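# Place bottles on ledges matching their cap colours

## Task

Set every bottle upright on the wall ledge whose coloured label strip has the same colour as that bottle's cap, so that the bottle's entire base rests on that ledge.

## Robot and tools

Robot: two seven-joint arms, left_arm and right_arm, each ending in a two-finger gripper. There are two scenes. Scene 1 is practice and can be skipped with finished_scene. Loose objects may get a brief push from outside now and then.

Frame: one scene frame for all positions. Origin is on the plane z = 0, midway below the two arm bases, which sit 0.70 m above it. +x points forward (the direction the arms face), +z is up, and left_arm is on the +y side. Image left and right do not follow the arm names. Reported hand positions and orientations can be a few centimetres off, worse at long reach.

Gripper: fingers point along the gripper's +z axis and close along its y axis. end_effector_position is the point between the finger pads when closed, just under 1 cm behind the fingertips. While closing, the tips move about 17 mm further along +z, mostly while the pads are more than 70 mm apart.

Row format (used by both execute_actions and move): 16 numbers, always for both arms. First left_arm: x, y, z, qw, qx, qy, qz, opening. Then the same eight for right_arm. x, y, z is an absolute target position in metres in the scene frame. The quaternion is an absolute target orientation, w first. Opening runs from -1 (closed) to +1 (fully open, 0.145 m). Full open to closed takes at least about 0.5 s.

Holding an arm still or keeping its orientation:
- To keep an arm still, resend the exact pose from the last result taken before it began holding, plus the opening you want. Do not copy a drifted reading.
- To keep an orientation, repeat the same quaternion in every row.
- A target equal to the measured pose can relax or end a press.
- Each step, the controller clips the commanded orientation to within 32 degrees of the measured one.
- Large gripper turns can swing the elbow.

execute_actions(actions, cameras):
- actions is a list of actions. Each action is a list of up to 15 rows, and each row runs for one 1/30 s step. A shorter table repeats its last row to fill 15 steps (0.5 s).
- An empty list just returns state and images.
- An action is refused for both arms if any target lies more than 0.6 m from that gripper's current position along any of the gripper's own axes.
- The whole call is refused if any action is malformed, or if the first action fails that check against the last reported state.
- After each action the arm heads for the result's "Hand target", which may fall short of your command. Send the rest next time.
- cameras: omitted, null or ["all"] gives all cameras; [] gives none; an unknown name invalidates the call. The cameras are cam_high and cam_low, both 896x504.

move(target, speed, blend, opening_speed, blocking, cameras):
- Drives each gripper in a straight line from its Hand target to the absolute pose(s) in target. target is one 16-number row or a list of up to 15 rows, and has no 0.6 m limit.
- speed: m/s, 0.002 to 1.1, default 0.25. Turning is capped at twice that in rad/s. Give one value, or one per target.
- blend: metres of corner rounding at intermediate targets; default 0.
- opening_speed: scale units per second, at least 0.2.
- Openings changed in the first row start at once. Openings changed in later rows apply on arrival, once everything is at rest.
- The move lasts at most 10 s and does not avoid obstacles or the other arm.
- Faster moves lag and stray more and hit harder. A target set far past a contact presses harder.
- blocking=false returns after about 0.5 s. A new move then replaces the running one.
- The result adds a "move:" line giving how it ended (done, off_target, moving, held, fault) and which limits acted. limits=paced means the pose was clipped; limits=held means steps were withheld. Neither done nor off_target tells you about contact.

Other tools:
- wait(seconds 0-10, cameras): lets time pass while each arm holds its last command.
- stop(cameras): brakes a running move, which needs room to stop.
- zoom_image(camera, region [x0,y0,x1,y1] pixels, at most 504x504): gives a closer look at the latest image.
- read_manual(section): returns licence texts only.
- finished_scene(scene 1 or 2): ends the scene for good. The goal must still hold with the robot withdrawn.

Result lines:
- grip_measured: measured opening on the command scale. To hold an object, command clearly below it; a bigger gap squeezes harder, up to about 10 N per pad for objects up to about 11 cm. Fast closing can squeeze harder.
- Tool commands: the current gripper commands. Resend the current command to leave a gripper unchanged, since 0 is itself a command.
- Joint velocities: reads "within noise" when the arm is at rest.
- Joint torques: total drive output with offsets and noise. Numbers 3 and 4 wrap at ±28 N m.
- Step readings: execute_actions results list some step positions.
- MOTOR HOT: warns at 85 °C. At 100 °C an OVER-TEMPERATURE FAULT stops the arm for 30-60 s or more. Heat builds from holding loads, reaching far out, or pushing at unreachable poses, even while you think.



Avoid:
- knocking anything out of the work area, which ends the scene;
- collisions or presses between the arms, including one gripper closing on the other's fingers, which can end the scene and fail it;
- dropping a bottle or releasing it while it moves;
- fast impacts;
- arm stops of any kind.

The clearance check can block a gripper from coming near the other arm's forearm. It does not prevent the two grippers or their wrist cameras from colliding.

Each tool is called after "Call:" in YAML: its name, and indented under it one key for each argument.

## Session

Call:
execute_actions:
  actions: []

Call:
zoom_image:
  camera: "cam_high"
  region: [420, 190, 700, 430]

Call:
zoom_image:
  camera: "cam_low"
  region: [320, 130, 640, 400]

Scene clock: 0.00 s.
left_arm: end_effector_position=(+0.2239, +0.1828, +0.6144) grip_measured=+1.00 end_effector_quat_wxyz=(-0.319, +0.395, -0.515, +0.691) | right_arm: end_effector_position=(+0.4009, -0.1655, +0.3728) grip_measured=+1.00 end_effector_quat_wxyz=(+0.260, +0.265, +0.837, +0.401)
Joint positions: left_arm=[-1.106 0.942 0.535 2.339 -0.48 -0.199 -0.367 0.145] | right_arm=[0.583 0.619 -0.841 0.925 -1.182 -0.496 -0.047 0.145]
Joint velocities: within noise
Joint torques (N m): no reading
Motor temperatures (°C): left_arm=[21 21 22 20 21 23 21] | right_arm=[20 23 22 19 20 19 21]
Hand target: left_arm +0.2239, +0.1828, +0.6144; -0.319, +0.395, -0.515, +0.691 | right_arm +0.4009, -0.1655, +0.3728; +0.260, +0.265, +0.837, +0.401
Tool commands: left_gripper/opening=+1.0 right_gripper/opening=+1.0

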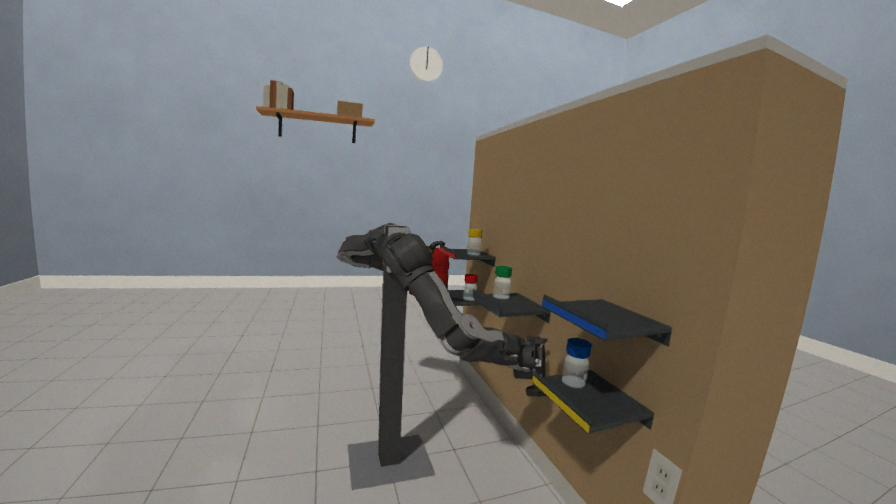

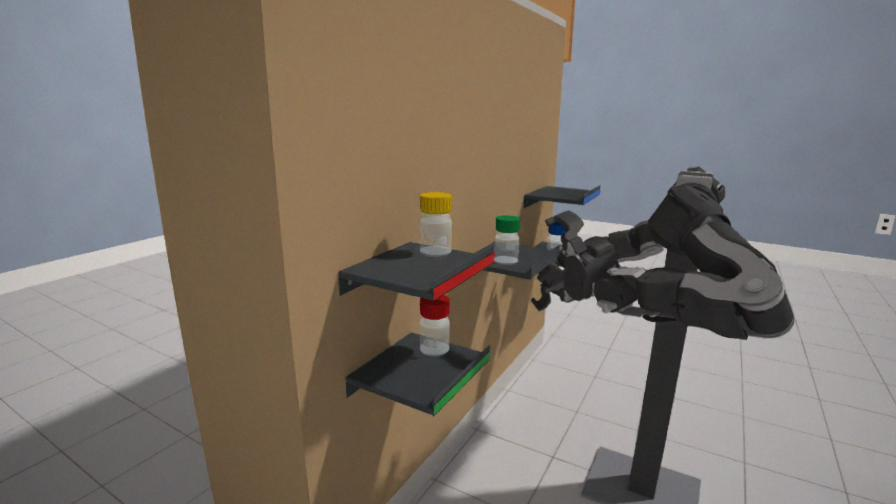

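Scaled by 1.800 from the camera's 896x504 image, which has a finer 1280x720 frame.

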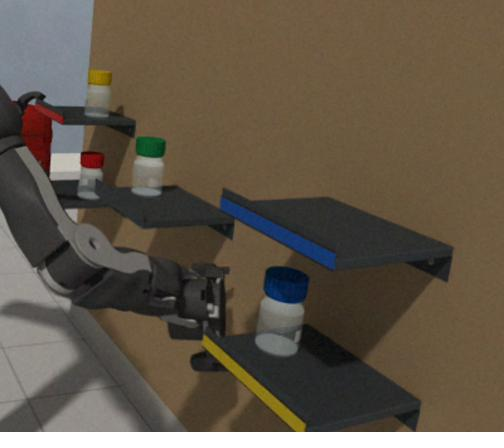

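Scaled by 1.575 from the camera's 896x504 image, which has a finer 1280x720 frame.

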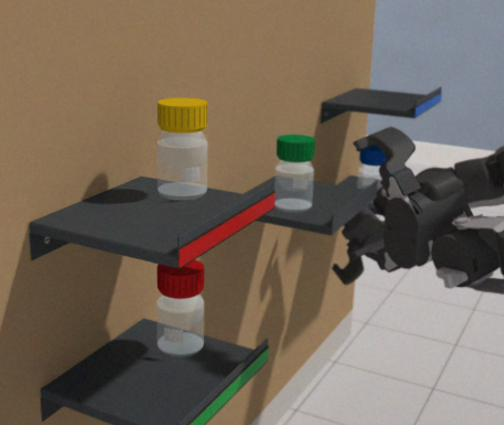

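Call:
move:
  target:
    - [0.24,0.30,0.68,0,0.7071,0,0.7071,-0.2,0.28,-0.20,0.44,0,0.7071,0,0.7071,0.7]
    - [0.24,0.35,0.52,0,0.7071,0,0.7071,-0.2,0.27,-0.364,0.503,0,0.7071,0,0.7071,0.7]
    - [0.30,0.17,0.55,0,0.7071,0,0.7071,-0.2,0.33,-0.364,0.503,0,0.7071,0,0.7071,0.7]
  speed: [0.5,0.3,0.3]
  blend: 0.02

Call:
zoom_image:
  camera: "cam_high"
  region: [440, 200, 720, 430]

Scene clock: 71.43 s.
left_arm: end_effector_position=(+0.3001, +0.1694, +0.5514) grip_measured=-0.20 end_effector_quat_wxyz=(+0.002, +0.705, -0.002, +0.709) | right_arm: end_effector_position=(+0.3301, -0.3640, +0.5057) grip_measured=+0.70 end_effector_quat_wxyz=(+0.000, +0.704, +0.001, +0.710)
Joint positions: left_arm=[-0.227 0.709 -0.346 2.184 0.547 0.072 -0.622 0.061] | right_arm=[-0.239 0.763 0.238 1.421 0.805 -0.186 0.283 0.125]
Joint velocities: within noise
Joint torques (N m): left_arm=[2.7 2.2 1.11 4.59 -0.2 -0.44 -0.05] | right_arm=[2.41 6.18 2.47 2.66 0.22 -0.28 -0.1]
Motor temperatures (°C): left_arm=[21 21 23 22 21 23 21] | right_arm=[23 23 23 19 20 19 21]
Hand target: left_arm +0.3000, +0.1700, +0.5501; +0.000, +0.707, +0.000, +0.707 | right_arm +0.3300, -0.3640, +0.5031; +0.000, +0.707, +0.000, +0.707
Off the commanded pose: left_arm 0.001 m, 0 deg | right_arm 0.003 m, 1 deg.
move: done

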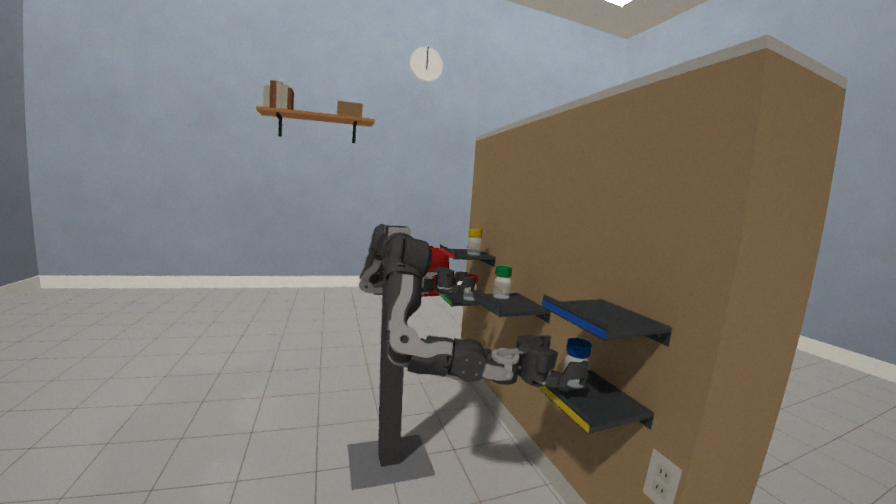

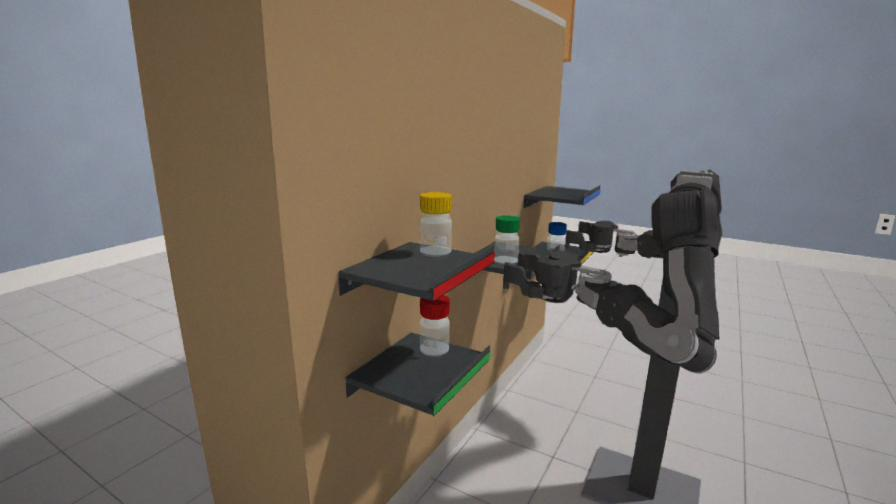

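Scaled by 1.800 from the camera's 896x504 image, which has a finer 1280x720 frame.

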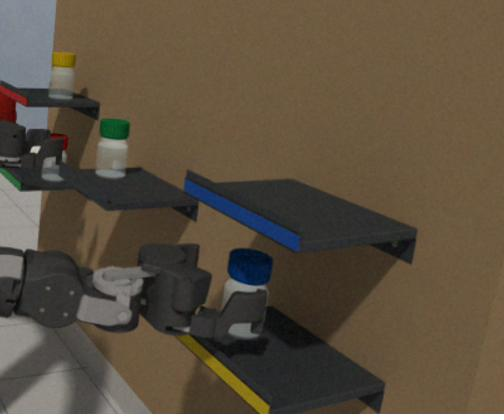

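Call:
move:
  target:
    - [0.385,0.168,0.57,0,0.7071,0,0.7071,-0.2,0.38,-0.364,0.502,0,0.7071,0,0.7071,0.7]
    - [0.385,0.168,0.58,0,0.7071,0,0.7071,-0.2,0.38,-0.364,0.502,0,0.7071,0,0.7071,-0.7]
    - [0.385,0.168,0.62,0,0.7071,0,0.7071,-0.2,0.38,-0.364,0.525,0,0.7071,0,0.7071,-0.7]
    - [0.385,0.17,0.81,0,0.7071,0,0.7071,-0.2,0.38,-0.195,0.53,0,0.7071,0,0.7071,-0.7]
    - [0.384,0.347,0.81,0,0.7071,0,0.7071,0.7,0.38,-0.195,0.74,0,0.7071,0,0.7071,-0.7]
    - [0.384,0.347,0.685,0,0.7071,0,0.7071,0.7,0.38,-0.36,0.71,0,0.7071,0,0.7071,-0.7]
  speed: [0.15,0.15,0.2,0.3,0.3,0.2]
  blend: [0,0,0.01,0.02,0,0]

Call:
zoom_image:
  camera: "cam_high"
  region: [440, 200, 720, 430]

Call:
zoom_image:
  camera: "cam_low"
  region: [340, 150, 620, 390]

Scene clock: 95.40 s.
left_arm: end_effector_position=(+0.3838, +0.3466, +0.6853) grip_measured=+0.70 end_effector_quat_wxyz=(+0.001, +0.707, -0.001, +0.707) | right_arm: end_effector_position=(+0.3804, -0.3598, +0.7044) grip_measured=-0.30 end_effector_quat_wxyz=(+0.000, +0.715, -0.001, +0.700)
Joint positions: left_arm=[0.522 1.515 -0.53 1.664 1.522 -0.002 -0.119 0.125] | right_arm=[0.244 1.225 0.144 1.627 1.232 0.419 -0.007 0.053]
Joint velocities: within noise
Joint torques (N m): left_arm=[5.34 6.13 3.49 0.36 0.04 -0.69 0.05] | right_arm=[4.84 7.24 5.55 1.59 0.07 -0.78 0.16]
Motor temperatures (°C): left_arm=[22 21 23 22 21 24 21] | right_arm=[22 24 23 20 20 19 21]
Hand target: left_arm +0.3840, +0.3470, +0.6850; +0.000, +0.707, +0.000, +0.707 | right_arm +0.3799, -0.3600, +0.7098; +0.000, +0.707, +0.000, +0.707
Off the commanded pose: left_arm 0.001 m, 0 deg | right_arm 0.006 m, 1 deg.
move: off_target (right_arm); target 2's new opening was sent with right_arm's hand 0.004 m and 1 deg from that target

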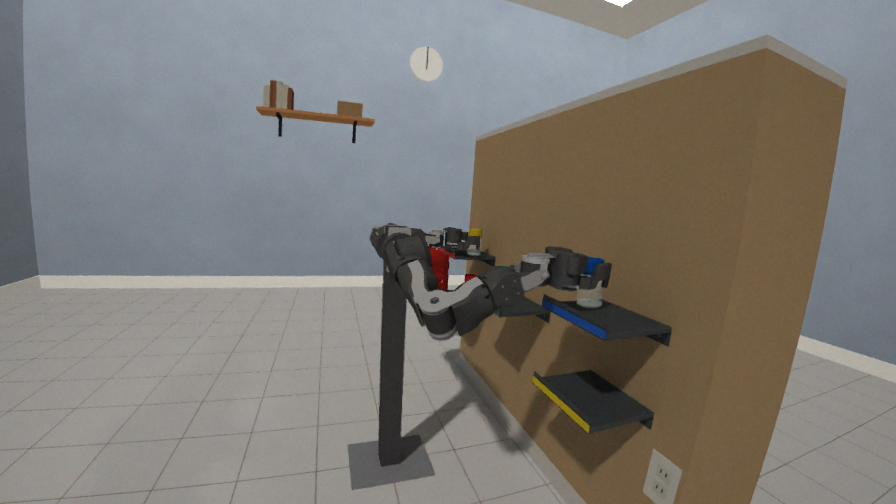

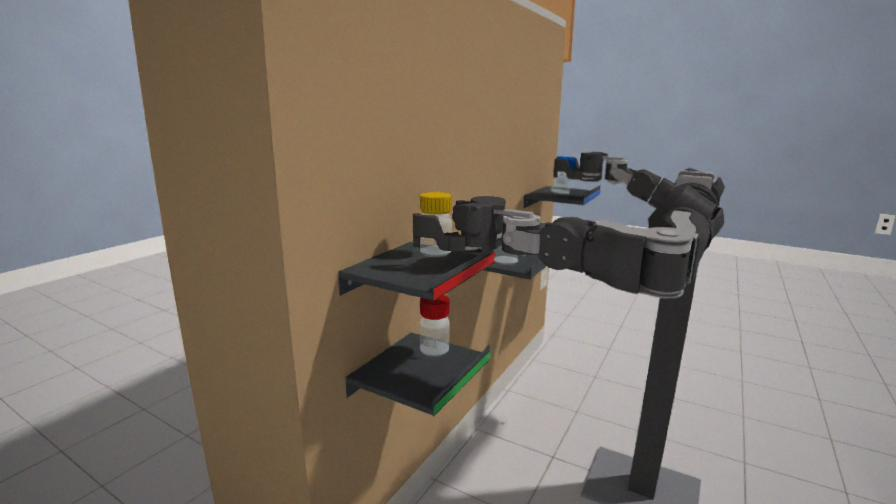

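Scaled by 1.800 from the camera's 896x504 image, which has a finer 1280x720 frame.

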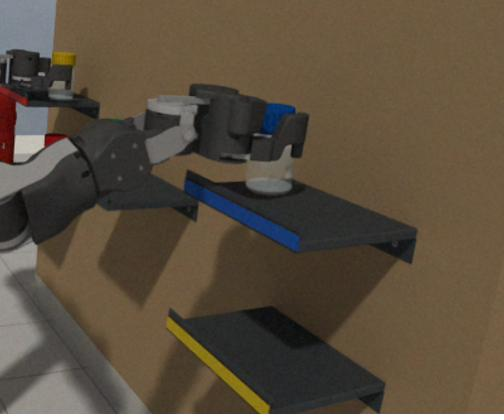

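Scaled by 1.800 from the camera's 896x504 image, which has a finer 1280x720 frame.

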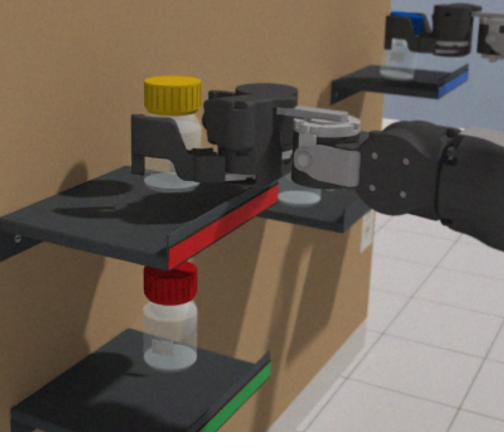

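Call:
move:
  target:
    - [0.384,0.347,0.685,0,0.7071,0,0.7071,-0.7,0.38,-0.36,0.694,0,0.7071,0,0.7071,-0.7]
    - [0.384,0.347,0.72,0,0.7071,0,0.7071,-0.7,0.38,-0.36,0.688,0,0.7071,0,0.7071,-0.7]
    - [0.38,0.18,0.745,0,0.7071,0,0.7071,-0.7,0.38,-0.36,0.682,0,0.7071,0,0.7071,-0.7]
    - [0.38,-0.065,0.745,0,0.7071,0,0.7071,-0.7,0.38,-0.36,0.680,0,0.7071,0,0.7071,-0.7]
    - [0.38,-0.065,0.615,0,0.7071,0,0.7071,-0.7,0.38,-0.36,0.680,0,0.7071,0,0.7071,-0.7]
  speed: [0.2,0.2,0.3,0.3,0.25]
  blend: [0,0.01,0.03,0.02,0]

Call:
zoom_image:
  camera: "cam_high"
  region: [440, 200, 720, 430]

Call:
zoom_image:
  camera: "cam_low"
  region: [440, 150, 620, 290]

Scene clock: 115.90 s.
left_arm: end_effector_position=(+0.3797, -0.0646, +0.6132) grip_measured=-0.24 end_effector_quat_wxyz=(-0.001, +0.711, +0.001, +0.704) | right_arm: end_effector_position=(+0.3788, -0.3597, +0.6961) grip_measured=-0.30 end_effector_quat_wxyz=(+0.001, +0.687, +0.004, +0.726)
Joint positions: left_arm=[1.033 -0.03 -1.381 1.506 1.025 0.145 -1.446 0.058] | right_arm=[0.071 1.34 0.108 1.631 1.339 0.135 -0.03 0.053]
Joint velocities: within noise
Joint torques (N m): left_arm=[9.38 -1.89 2.18 2.66 -0.65 -0.27 0.18] | right_arm=[1.46 6.5 1.01 0.7 0.21 0.35 -0.19]
Motor temperatures (°C): left_arm=[23 23 24 21 21 24 21] | right_arm=[22 24 24 19 20 20 21]
Hand target: left_arm +0.3800, -0.0650, +0.6150; +0.000, +0.707, +0.000, +0.707 | right_arm +0.3795, -0.3599, +0.6801; +0.000, +0.707, +0.000, +0.707
Off the commanded pose: left_arm 0.002 m, 1 deg | right_arm 0.016 m, 3 deg.
move: off_target (right_arm)

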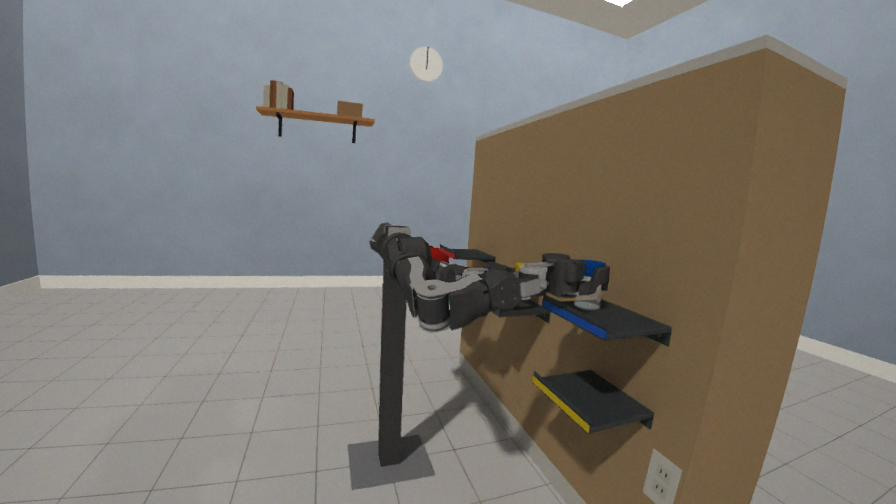

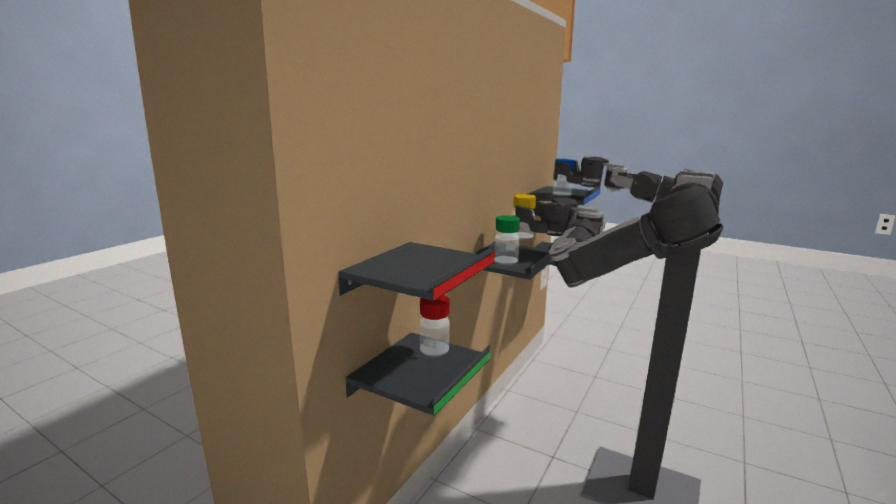

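Scaled by 1.800 from the camera's 896x504 image, which has a finer 1280x720 frame.

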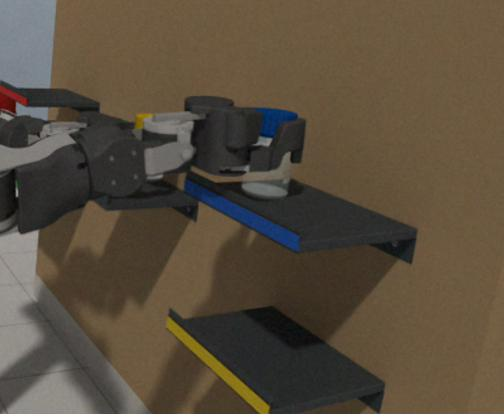

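Scaled by 2.800 from the camera's 896x504 image, which has a finer 1280x720 frame.

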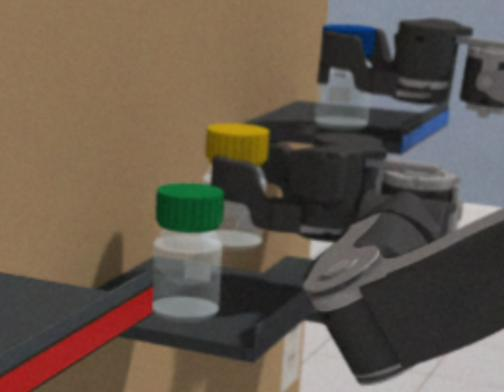

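Call:
move:
  target:
    - [0.38,-0.065,0.588,0,0.7071,0,0.7071,-0.7,0.38,-0.36,0.6965,0,0.7071,0,0.7071,0.7]
    - [0.38,-0.065,0.588,0,0.7071,0,0.7071,0.1,0.38,-0.36,0.70,0,0.7071,0,0.7071,0.7]
    - [0.275,-0.065,0.60,0,0.7071,0,0.7071,0.1,0.38,-0.36,0.80,0,0.7071,0,0.7071,0.7]
    - [0.255,0.17,0.55,0,0.7071,0,0.7071,0.1,0.385,-0.25,0.80,0,0.7071,0,0.7071,0.7]
    - [0.255,0.34,0.515,0,0.7071,0,0.7071,0.6,0.385,-0.17,0.74,0,0.7071,0,0.7071,0.3]
    - [0.384,0.35,0.510,0,0.7071,0,0.7071,0.6,0.38,-0.065,0.73,0,0.7071,0,0.7071,0.3]
  speed: [0.05,0.15,0.25,0.35,0.3,0.2]
  blend: [0,0,0.01,0.03,0,0]

Call:
zoom_image:
  camera: "cam_high"
  region: [440, 200, 720, 430]

Call:
zoom_image:
  camera: "cam_low"
  region: [340, 150, 620, 390]

Scene clock: 146.87 s.
left_arm: end_effector_position=(+0.3845, +0.3497, +0.5112) grip_measured=+0.60 end_effector_quat_wxyz=(-0.001, +0.705, +0.001, +0.709) | right_arm: end_effector_position=(+0.3799, -0.0642, +0.7297) grip_measured=+0.30 end_effector_quat_wxyz=(-0.003, +0.707, +0.002, +0.707)
Joint positions: left_arm=[0.765 1.228 -1.423 1.284 1.481 -0.668 -0.069 0.119] | right_arm=[1.016 0.316 -0.761 1.997 1.233 0.726 -1.323 0.098]
Joint velocities: within noise
Joint torques (N m): left_arm=[6.05 5.5 2.52 0.46 0.15 -0.54 0.25] | right_arm=[6.32 -0.51 2.74 1.43 -0.43 -0.07 -0.16]
Motor temperatures (°C): left_arm=[25 22 24 21 22 24 21] | right_arm=[22 24 23 19 20 20 21]
Hand target: left_arm +0.3840, +0.3500, +0.5101; +0.000, +0.707, +0.000, +0.707 | right_arm +0.3800, -0.0650, +0.7300; +0.000, +0.707, +0.000, +0.707
Off the commanded pose: left_arm 0.001 m, 0 deg | right_arm 0.001 m, 0 deg.
move: done; target 5's new opening was sent with left_arm's hand 0.001 m and 11 deg from that target

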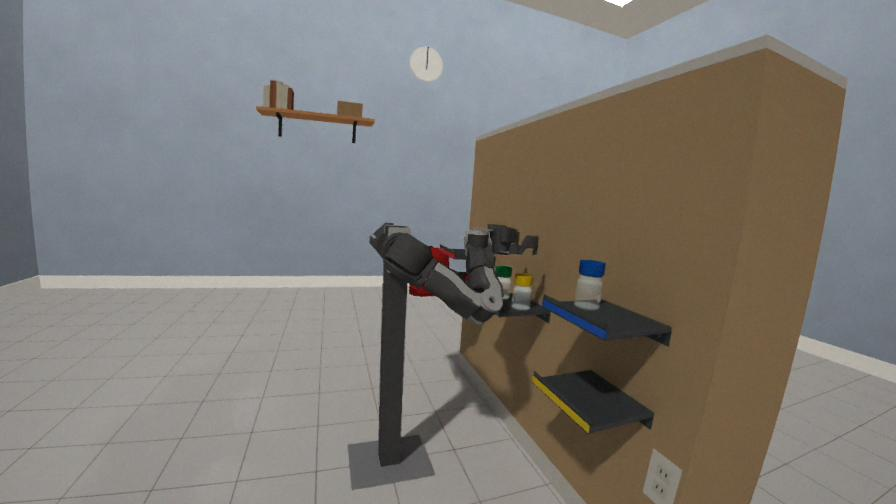

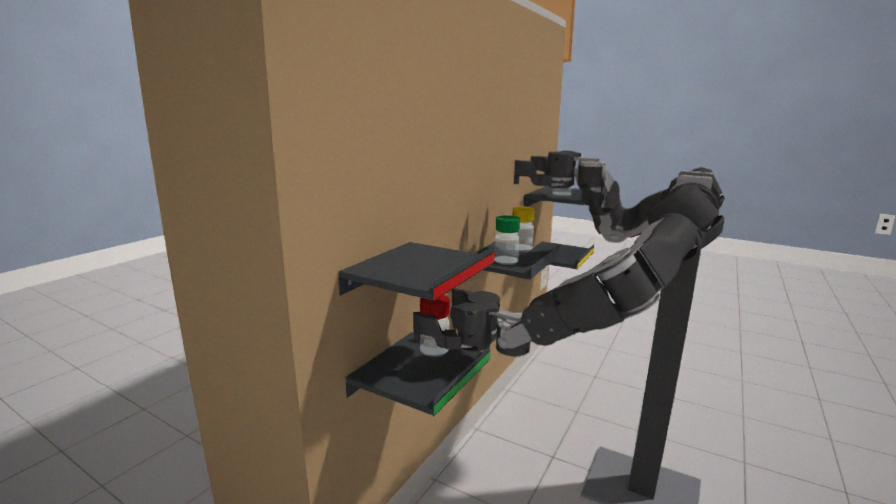

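Scaled by 1.800 from the camera's 896x504 image, which has a finer 1280x720 frame.

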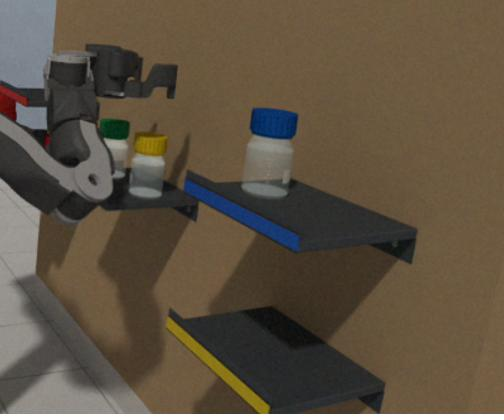

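Scaled by 1.800 from the camera's 896x504 image, which has a finer 1280x720 frame.

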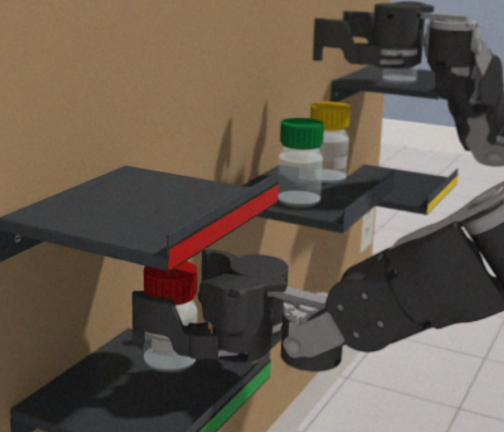

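Call:
move:
  target:
    - [0.384,0.35,0.510,0,0.7071,0,0.7071,-0.7,0.38,-0.065,0.72,0,0.7071,0,0.7071,0.3]
    - [0.384,0.35,0.532,0,0.7071,0,0.7071,-0.7,0.38,-0.065,0.66,0,0.7071,0,0.7071,0.3]
    - [0.385,0.168,0.54,0,0.7071,0,0.7071,-0.7,0.38,-0.065,0.592,0,0.7071,0,0.7071,0.3]
    - [0.385,0.168,0.56,0,0.7071,0,0.7071,-0.7,0.38,-0.065,0.592,0,0.7071,0,0.7071,-0.7]
    - [0.385,0.17,0.74,0,0.7071,0,0.7071,-0.7,0.38,-0.065,0.635,0,0.7071,0,0.7071,-0.7]
    - [0.384,0.34,0.735,0,0.7071,0,0.7071,-0.7,0.38,-0.19,0.635,0,0.7071,0,0.7071,-0.7]
    - [0.384,0.347,0.705,0,0.7071,0,0.7071,-0.7,0.38,-0.2,0.54,0,0.7071,0,0.7071,-0.7]
    - [0.384,0.347,0.692,0,0.7071,0,0.7071,-0.7,0.38,-0.365,0.527,0,0.7071,0,0.7071,-0.7]
  speed: [0.1,0.3,0.25,0.1,0.3,0.3,0.3,0.3]
  blend: [0,0.01,0.01,0,0.02,0.02,0.02,0]

Call:
zoom_image:
  camera: "cam_high"
  region: [440, 200, 720, 430]

Call:
zoom_image:
  camera: "cam_low"
  region: [340, 150, 620, 390]

Scene clock: 170.90 s.
left_arm: end_effector_position=(+0.3837, +0.3481, +0.7026) grip_measured=-0.24 end_effector_quat_wxyz=(+0.000, +0.694, +0.003, +0.720) | right_arm: end_effector_position=(+0.3788, -0.3649, +0.5219) grip_measured=-0.24 end_effector_quat_wxyz=(+0.001, +0.714, +0.000, +0.700)
Joint positions: left_arm=[1.004 1.538 -0.989 1.665 1.554 -0.02 -0.126 0.057] | right_arm=[0.278 1.203 -0.693 1.301 1.3 -0.436 0.027 0.058]
Joint velocities: within noise
Joint torques (N m): left_arm=[3.18 3.89 1.77 0.51 0.03 -0.09 0.2] | right_arm=[4.68 7.21 5.34 1.22 0.2 -0.83 0.17]
Motor temperatures (°C): left_arm=[24 23 24 21 22 24 21] | right_arm=[23 24 23 19 20 20 21]
Hand target: left_arm +0.3839, +0.3469, +0.6919; +0.000, +0.707, +0.000, +0.707 | right_arm +0.3799, -0.3651, +0.5269; +0.000, +0.707, +0.000, +0.707
Off the commanded pose: left_arm 0.011 m, 2 deg | right_arm 0.005 m, 1 deg.
move: off_target (left_arm, right_arm)

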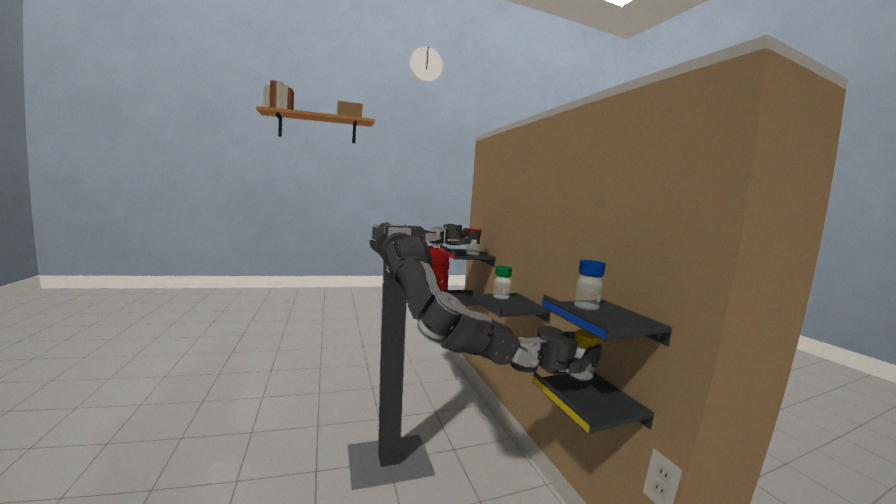

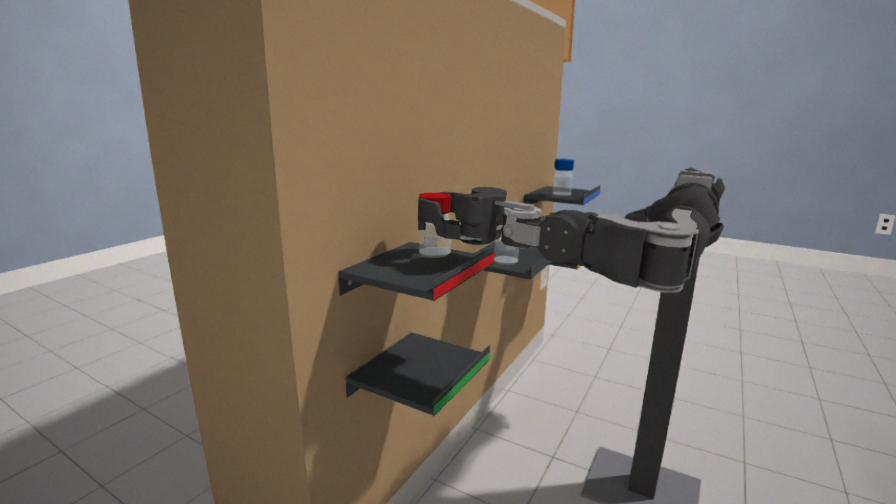

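Scaled by 1.800 from the camera's 896x504 image, which has a finer 1280x720 frame.

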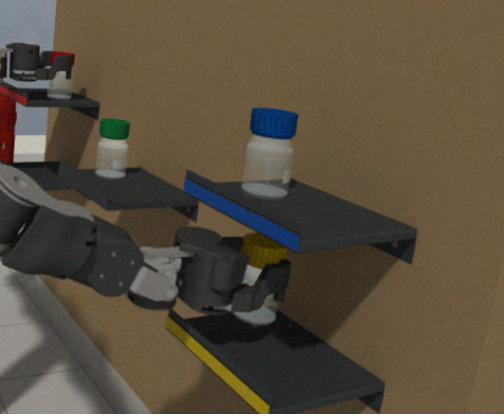

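Scaled by 1.800 from the camera's 896x504 image, which has a finer 1280x720 frame.

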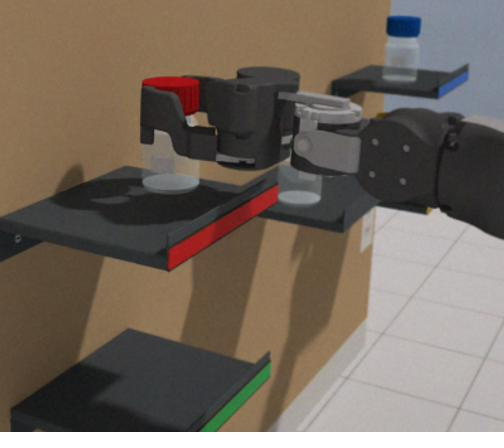

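Call:
move:
  target:
    - [0.384,0.347,0.703,0,0.7071,0,0.7071,0.7,0.38,-0.365,0.52,0,0.7071,0,0.7071,-0.7]
    - [0.384,0.347,0.82,0,0.7071,0,0.7071,0.7,0.38,-0.365,0.507,0,0.7071,0,0.7071,-0.7]
    - [0.385,0.2,0.80,0,0.7071,0,0.7071,0.7,0.38,-0.365,0.501,0,0.7071,0,0.7071,-0.7]
    - [0.376,0.058,0.74,0,0.7071,0,0.7071,0.7,0.38,-0.365,0.496,0,0.7071,0,0.7071,-0.7]
    - [0.376,0.058,0.61,0,0.7071,0,0.7071,0.7,0.38,-0.365,0.491,0,0.7071,0,0.7071,-0.7]
  speed: [0.1,0.25,0.3,0.3,0.2]
  blend: [0,0.01,0.02,0.01,0]

Call:
zoom_image:
  camera: "cam_high"
  region: [440, 200, 720, 430]

Call:
zoom_image:
  camera: "cam_low"
  region: [340, 150, 620, 390]

Scene clock: 188.03 s.
left_arm: end_effector_position=(+0.3758, +0.0585, +0.6104) grip_measured=+0.70 end_effector_quat_wxyz=(-0.001, +0.707, +0.001, +0.707) | right_arm: end_effector_position=(+0.3803, -0.3666, +0.4948) grip_measured=-0.24 end_effector_quat_wxyz=(+0.003, +0.703, +0.000, +0.711)
Joint positions: left_arm=[0.806 0.483 -1.137 1.93 0.946 0.228 -1.226 0.125] | right_arm=[0.282 1.082 -0.693 1.153 1.244 -0.515 0.091 0.058]
Joint velocities: within noise
Joint torques (N m): left_arm=[7.71 0.15 2.28 2.86 -0.4 -0.36 0.23] | right_arm=[4.02 5.89 2.76 1.01 0.15 -0.31 0.11]
Motor temperatures (°C): left_arm=[23 22 24 21 22 24 21] | right_arm=[23 24 24 19 20 20 21]
Hand target: left_arm +0.3760, +0.0580, +0.6101; +0.000, +0.707, +0.000, +0.707 | right_arm +0.3800, -0.3650, +0.4911; +0.000, +0.707, +0.000, +0.707
Off the commanded pose: left_arm 0.001 m, 0 deg | right_arm 0.004 m, 1 deg.
move: off_target (right_arm)

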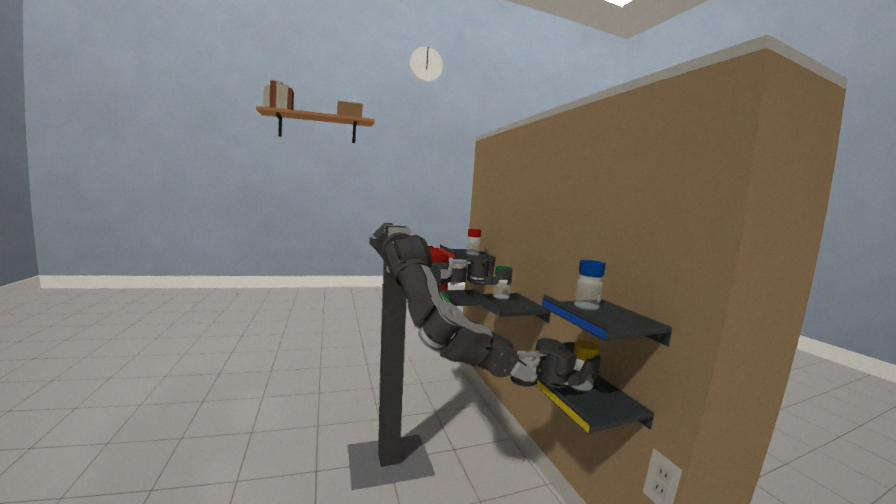

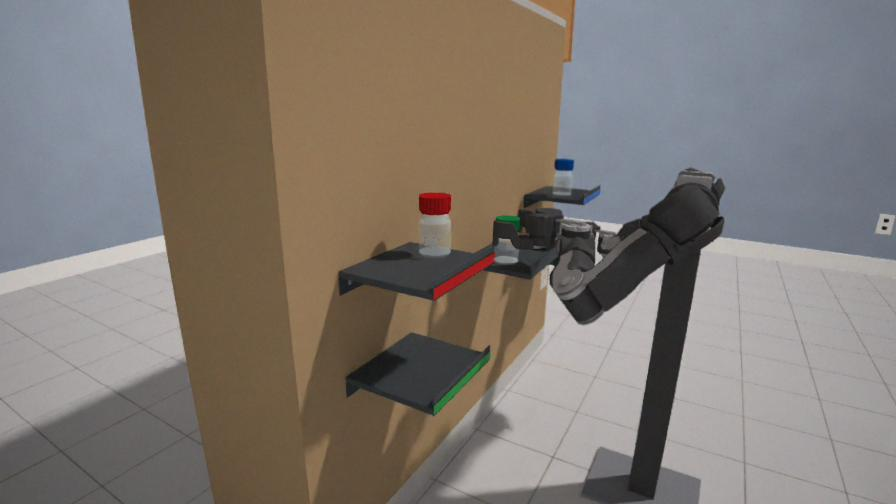

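Scaled by 1.800 from the camera's 896x504 image, which has a finer 1280x720 frame.

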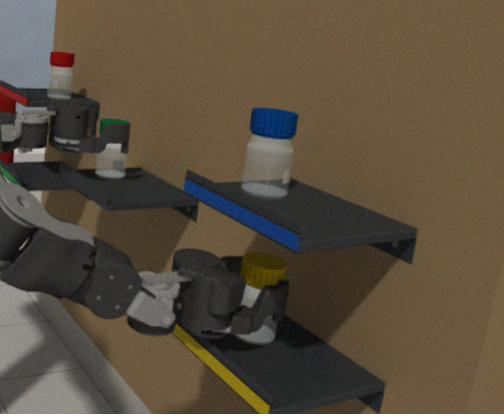

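Scaled by 1.800 from the camera's 896x504 image, which has a finer 1280x720 frame.

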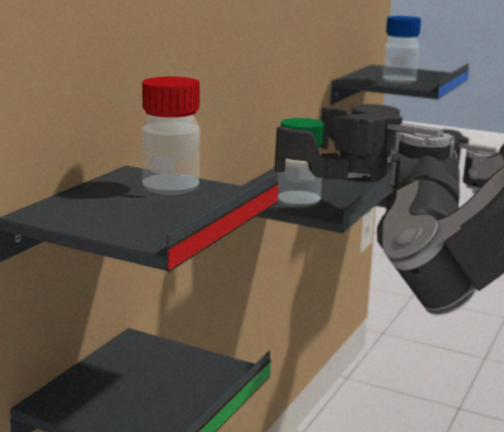

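Call:
move:
  target:
    - [0.376,0.058,0.597,0,0.7071,0,0.7071,0.7,0.38,-0.365,0.494,0,0.7071,0,0.7071,0.6]
    - [0.376,0.058,0.595,0,0.7071,0,0.7071,-0.7,0.37,-0.365,0.497,0,0.7071,0,0.7071,0.6]
    - [0.376,0.058,0.63,0,0.7071,0,0.7071,-0.7,0.27,-0.365,0.502,0,0.7071,0,0.7071,0.6]
    - [0.38,0.168,0.63,0,0.7071,0,0.7071,-0.7,0.26,-0.35,0.50,0,0.7071,0,0.7071,0.6]
    - [0.38,0.175,0.535,0,0.7071,0,0.7071,-0.7,0.26,-0.32,0.50,0,0.7071,0,0.7071,0.6]
    - [0.38,0.35,0.525,0,0.7071,0,0.7071,-0.7,0.26,-0.3,0.50,0,0.7071,0,0.7071,0.6]
    - [0.38,0.35,0.505,0,0.7071,0,0.7071,-0.7,0.26,-0.3,0.50,0,0.7071,0,0.7071,0.6]
  speed: [0.1,0.1,0.25,0.3,0.3,0.3,0.1]
  blend: [0,0,0.01,0.02,0.02,0.01,0]

Call:
zoom_image:
  camera: "cam_high"
  region: [440, 200, 720, 430]

Call:
zoom_image:
  camera: "cam_low"
  region: [340, 190, 620, 430]

Scene clock: 207.87 s.
left_arm: end_effector_position=(+0.3811, +0.3513, +0.5092) grip_measured=-0.24 end_effector_quat_wxyz=(-0.002, +0.703, +0.002, +0.711) | right_arm: end_effector_position=(+0.2605, -0.3004, +0.5008) grip_measured=+0.60 end_effector_quat_wxyz=(+0.043, +0.753, +0.011, +0.657)
Joint positions: left_arm=[0.433 1.186 -0.964 1.283 1.334 -0.569 -0.044 0.057] | right_arm=[0.517 1.57 -1.571 1.956 1.03 -0.784 -0.7 0.119]
Joint velocities: within noise
Joint torques (N m): left_arm=[4.92 5.92 2 0.94 0.09 -0.57 0.2] | right_arm=[1.65 4.76 2.28 1.69 -0.21 -0.38 -0.2]
Motor temperatures (°C): left_arm=[25 22 24 21 22 24 21] | right_arm=[22 25 23 19 20 20 21]
Hand target: left_arm +0.3799, +0.3501, +0.5049; +0.000, +0.707, +0.000, +0.707 | right_arm +0.2602, -0.2998, +0.5001; +0.042, +0.753, +0.009, +0.657
Off the commanded pose: left_arm 0.005 m, 1 deg | right_arm 0.001 m, 9 deg.
joint sent to its limit (right arm) — joint 6 (wrist pitch), lower limit. The joint targets are off in orientation, not in position.
move: off_target (left_arm, right_arm); target 2's new opening was sent with left_arm's hand 0.004 m and 1 deg from that target

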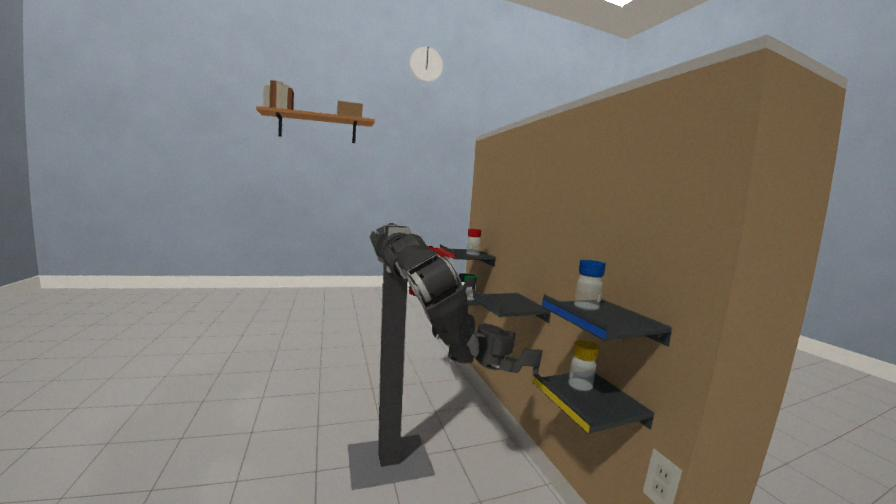

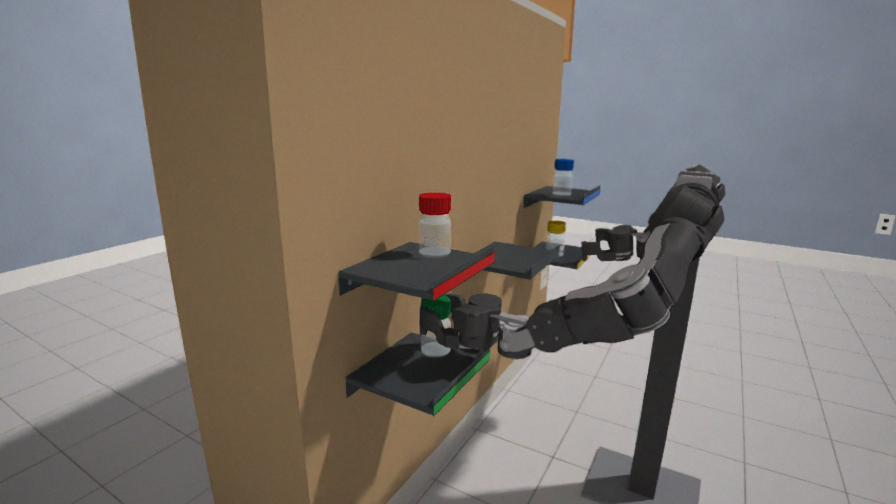

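Scaled by 1.800 from the camera's 896x504 image, which has a finer 1280x720 frame.

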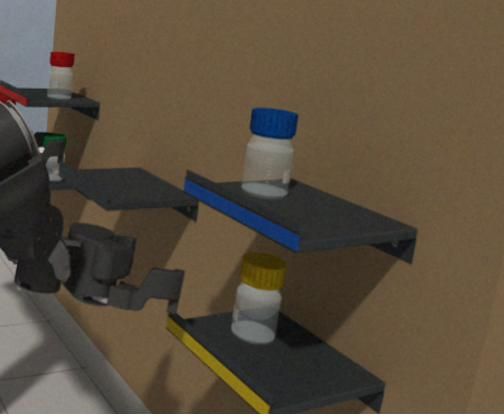

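Scaled by 1.800 from the camera's 896x504 image, which has a finer 1280x720 frame.

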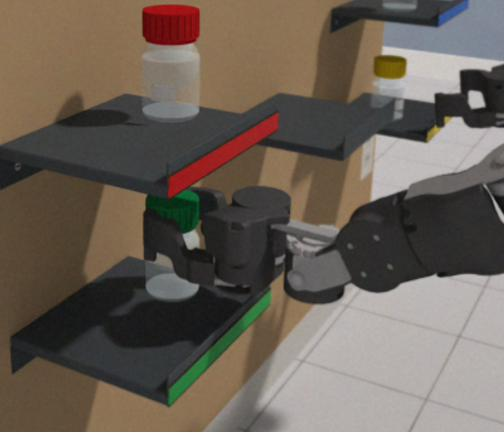

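Call:
move:
  target:
    - [0.38,0.35,0.507,0,0.7071,0,0.7071,0.6,0.26,-0.3,0.50,0.042,0.753,0.009,0.657,0.6]
    - [0.375,0.35,0.511,0,0.7071,0,0.7071,0.6,0.26,-0.3,0.50,0.042,0.753,0.009,0.657,0.6]
    - [0.27,0.35,0.515,0,0.7071,0,0.7071,0.6,0.26,-0.3,0.50,0.042,0.753,0.009,0.657,0.6]

Call:
zoom_image:
  camera: "cam_low"
  region: [340, 190, 620, 430]

Scene clock: 218.20 s.
left_arm: end_effector_position=(+0.2708, +0.3521, +0.5176) grip_measured=+0.60 end_effector_quat_wxyz=(-0.016, +0.759, -0.002, +0.650) | right_arm: end_effector_position=(+0.2605, -0.3004, +0.5008) grip_measured=+0.60 end_effector_quat_wxyz=(+0.043, +0.753, +0.011, +0.657)
Joint positions: left_arm=[0.611 1.688 -1.564 1.797 1.428 -0.788 -0.2 0.119] | right_arm=[0.517 1.57 -1.571 1.956 1.03 -0.784 -0.7 0.119]
Joint velocities: within noise
Joint torques (N m): left_arm=[2.31 5.08 1.43 0.84 0.09 -0.61 0.22] | right_arm=[1.6 4.84 2.18 1.74 -0.17 -0.36 -0.19]
Motor temperatures (°C): left_arm=[24 23 24 21 22 24 21] | right_arm=[22 24 23 19 20 20 21]
Hand target: left_arm +0.2703, +0.3500, +0.5152; -0.012, +0.762, -0.003, +0.648 | right_arm +0.2600, -0.3000, +0.4999; +0.042, +0.753, +0.009, +0.656
Off the commanded pose: left_arm 0.003 m, 9 deg | right_arm 0.001 m, 0 deg.
joint read past its limit (left arm) — joint 6 (wrist pitch), lower limit.
joint sent to its limit (left arm) — joint 3 (upper arm roll), lower limit; joint 6 (wrist pitch), lower limit. The joint targets are off in orientation, not in position.
joint sent to its limit (right arm) — joint 6 (wrist pitch), lower limit. The joint targets still meet the commanded pose.
move: off_target (left_arm)

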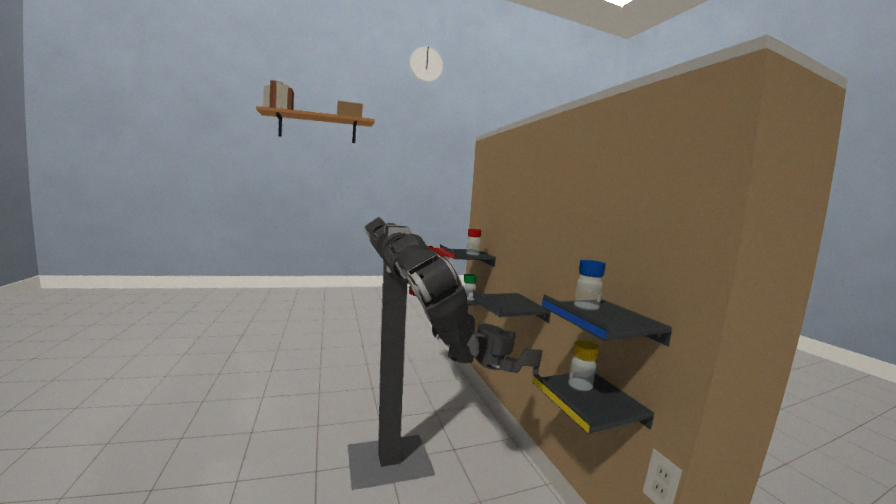

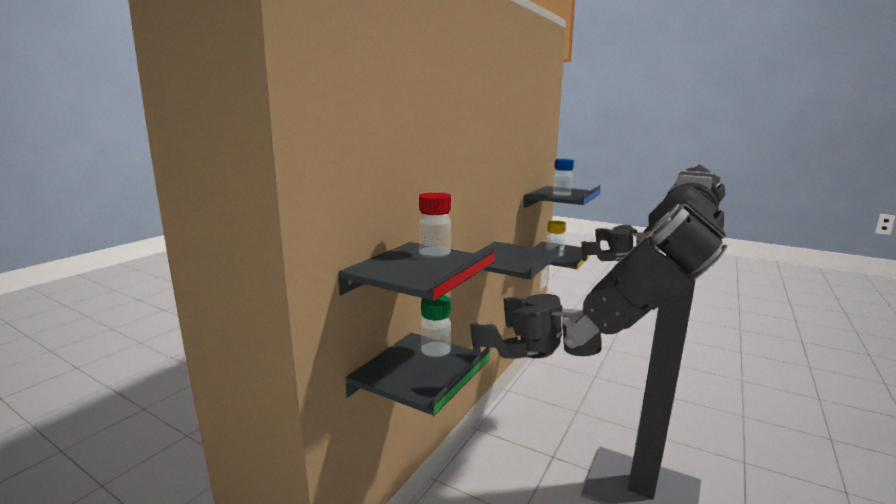

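Scaled by 1.800 from the camera's 896x504 image, which has a finer 1280x720 frame.

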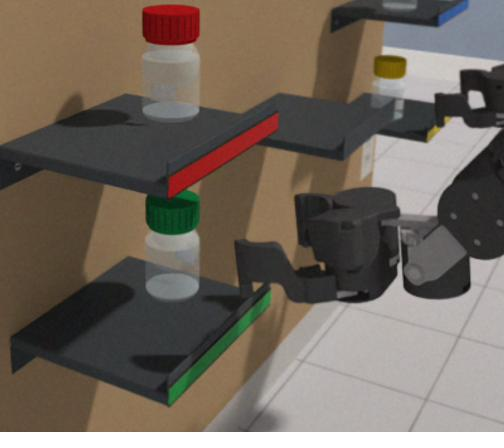

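All four are upright and matched.

Call:
finished_scene:
  scene: 2

The scene is finished: the task was done.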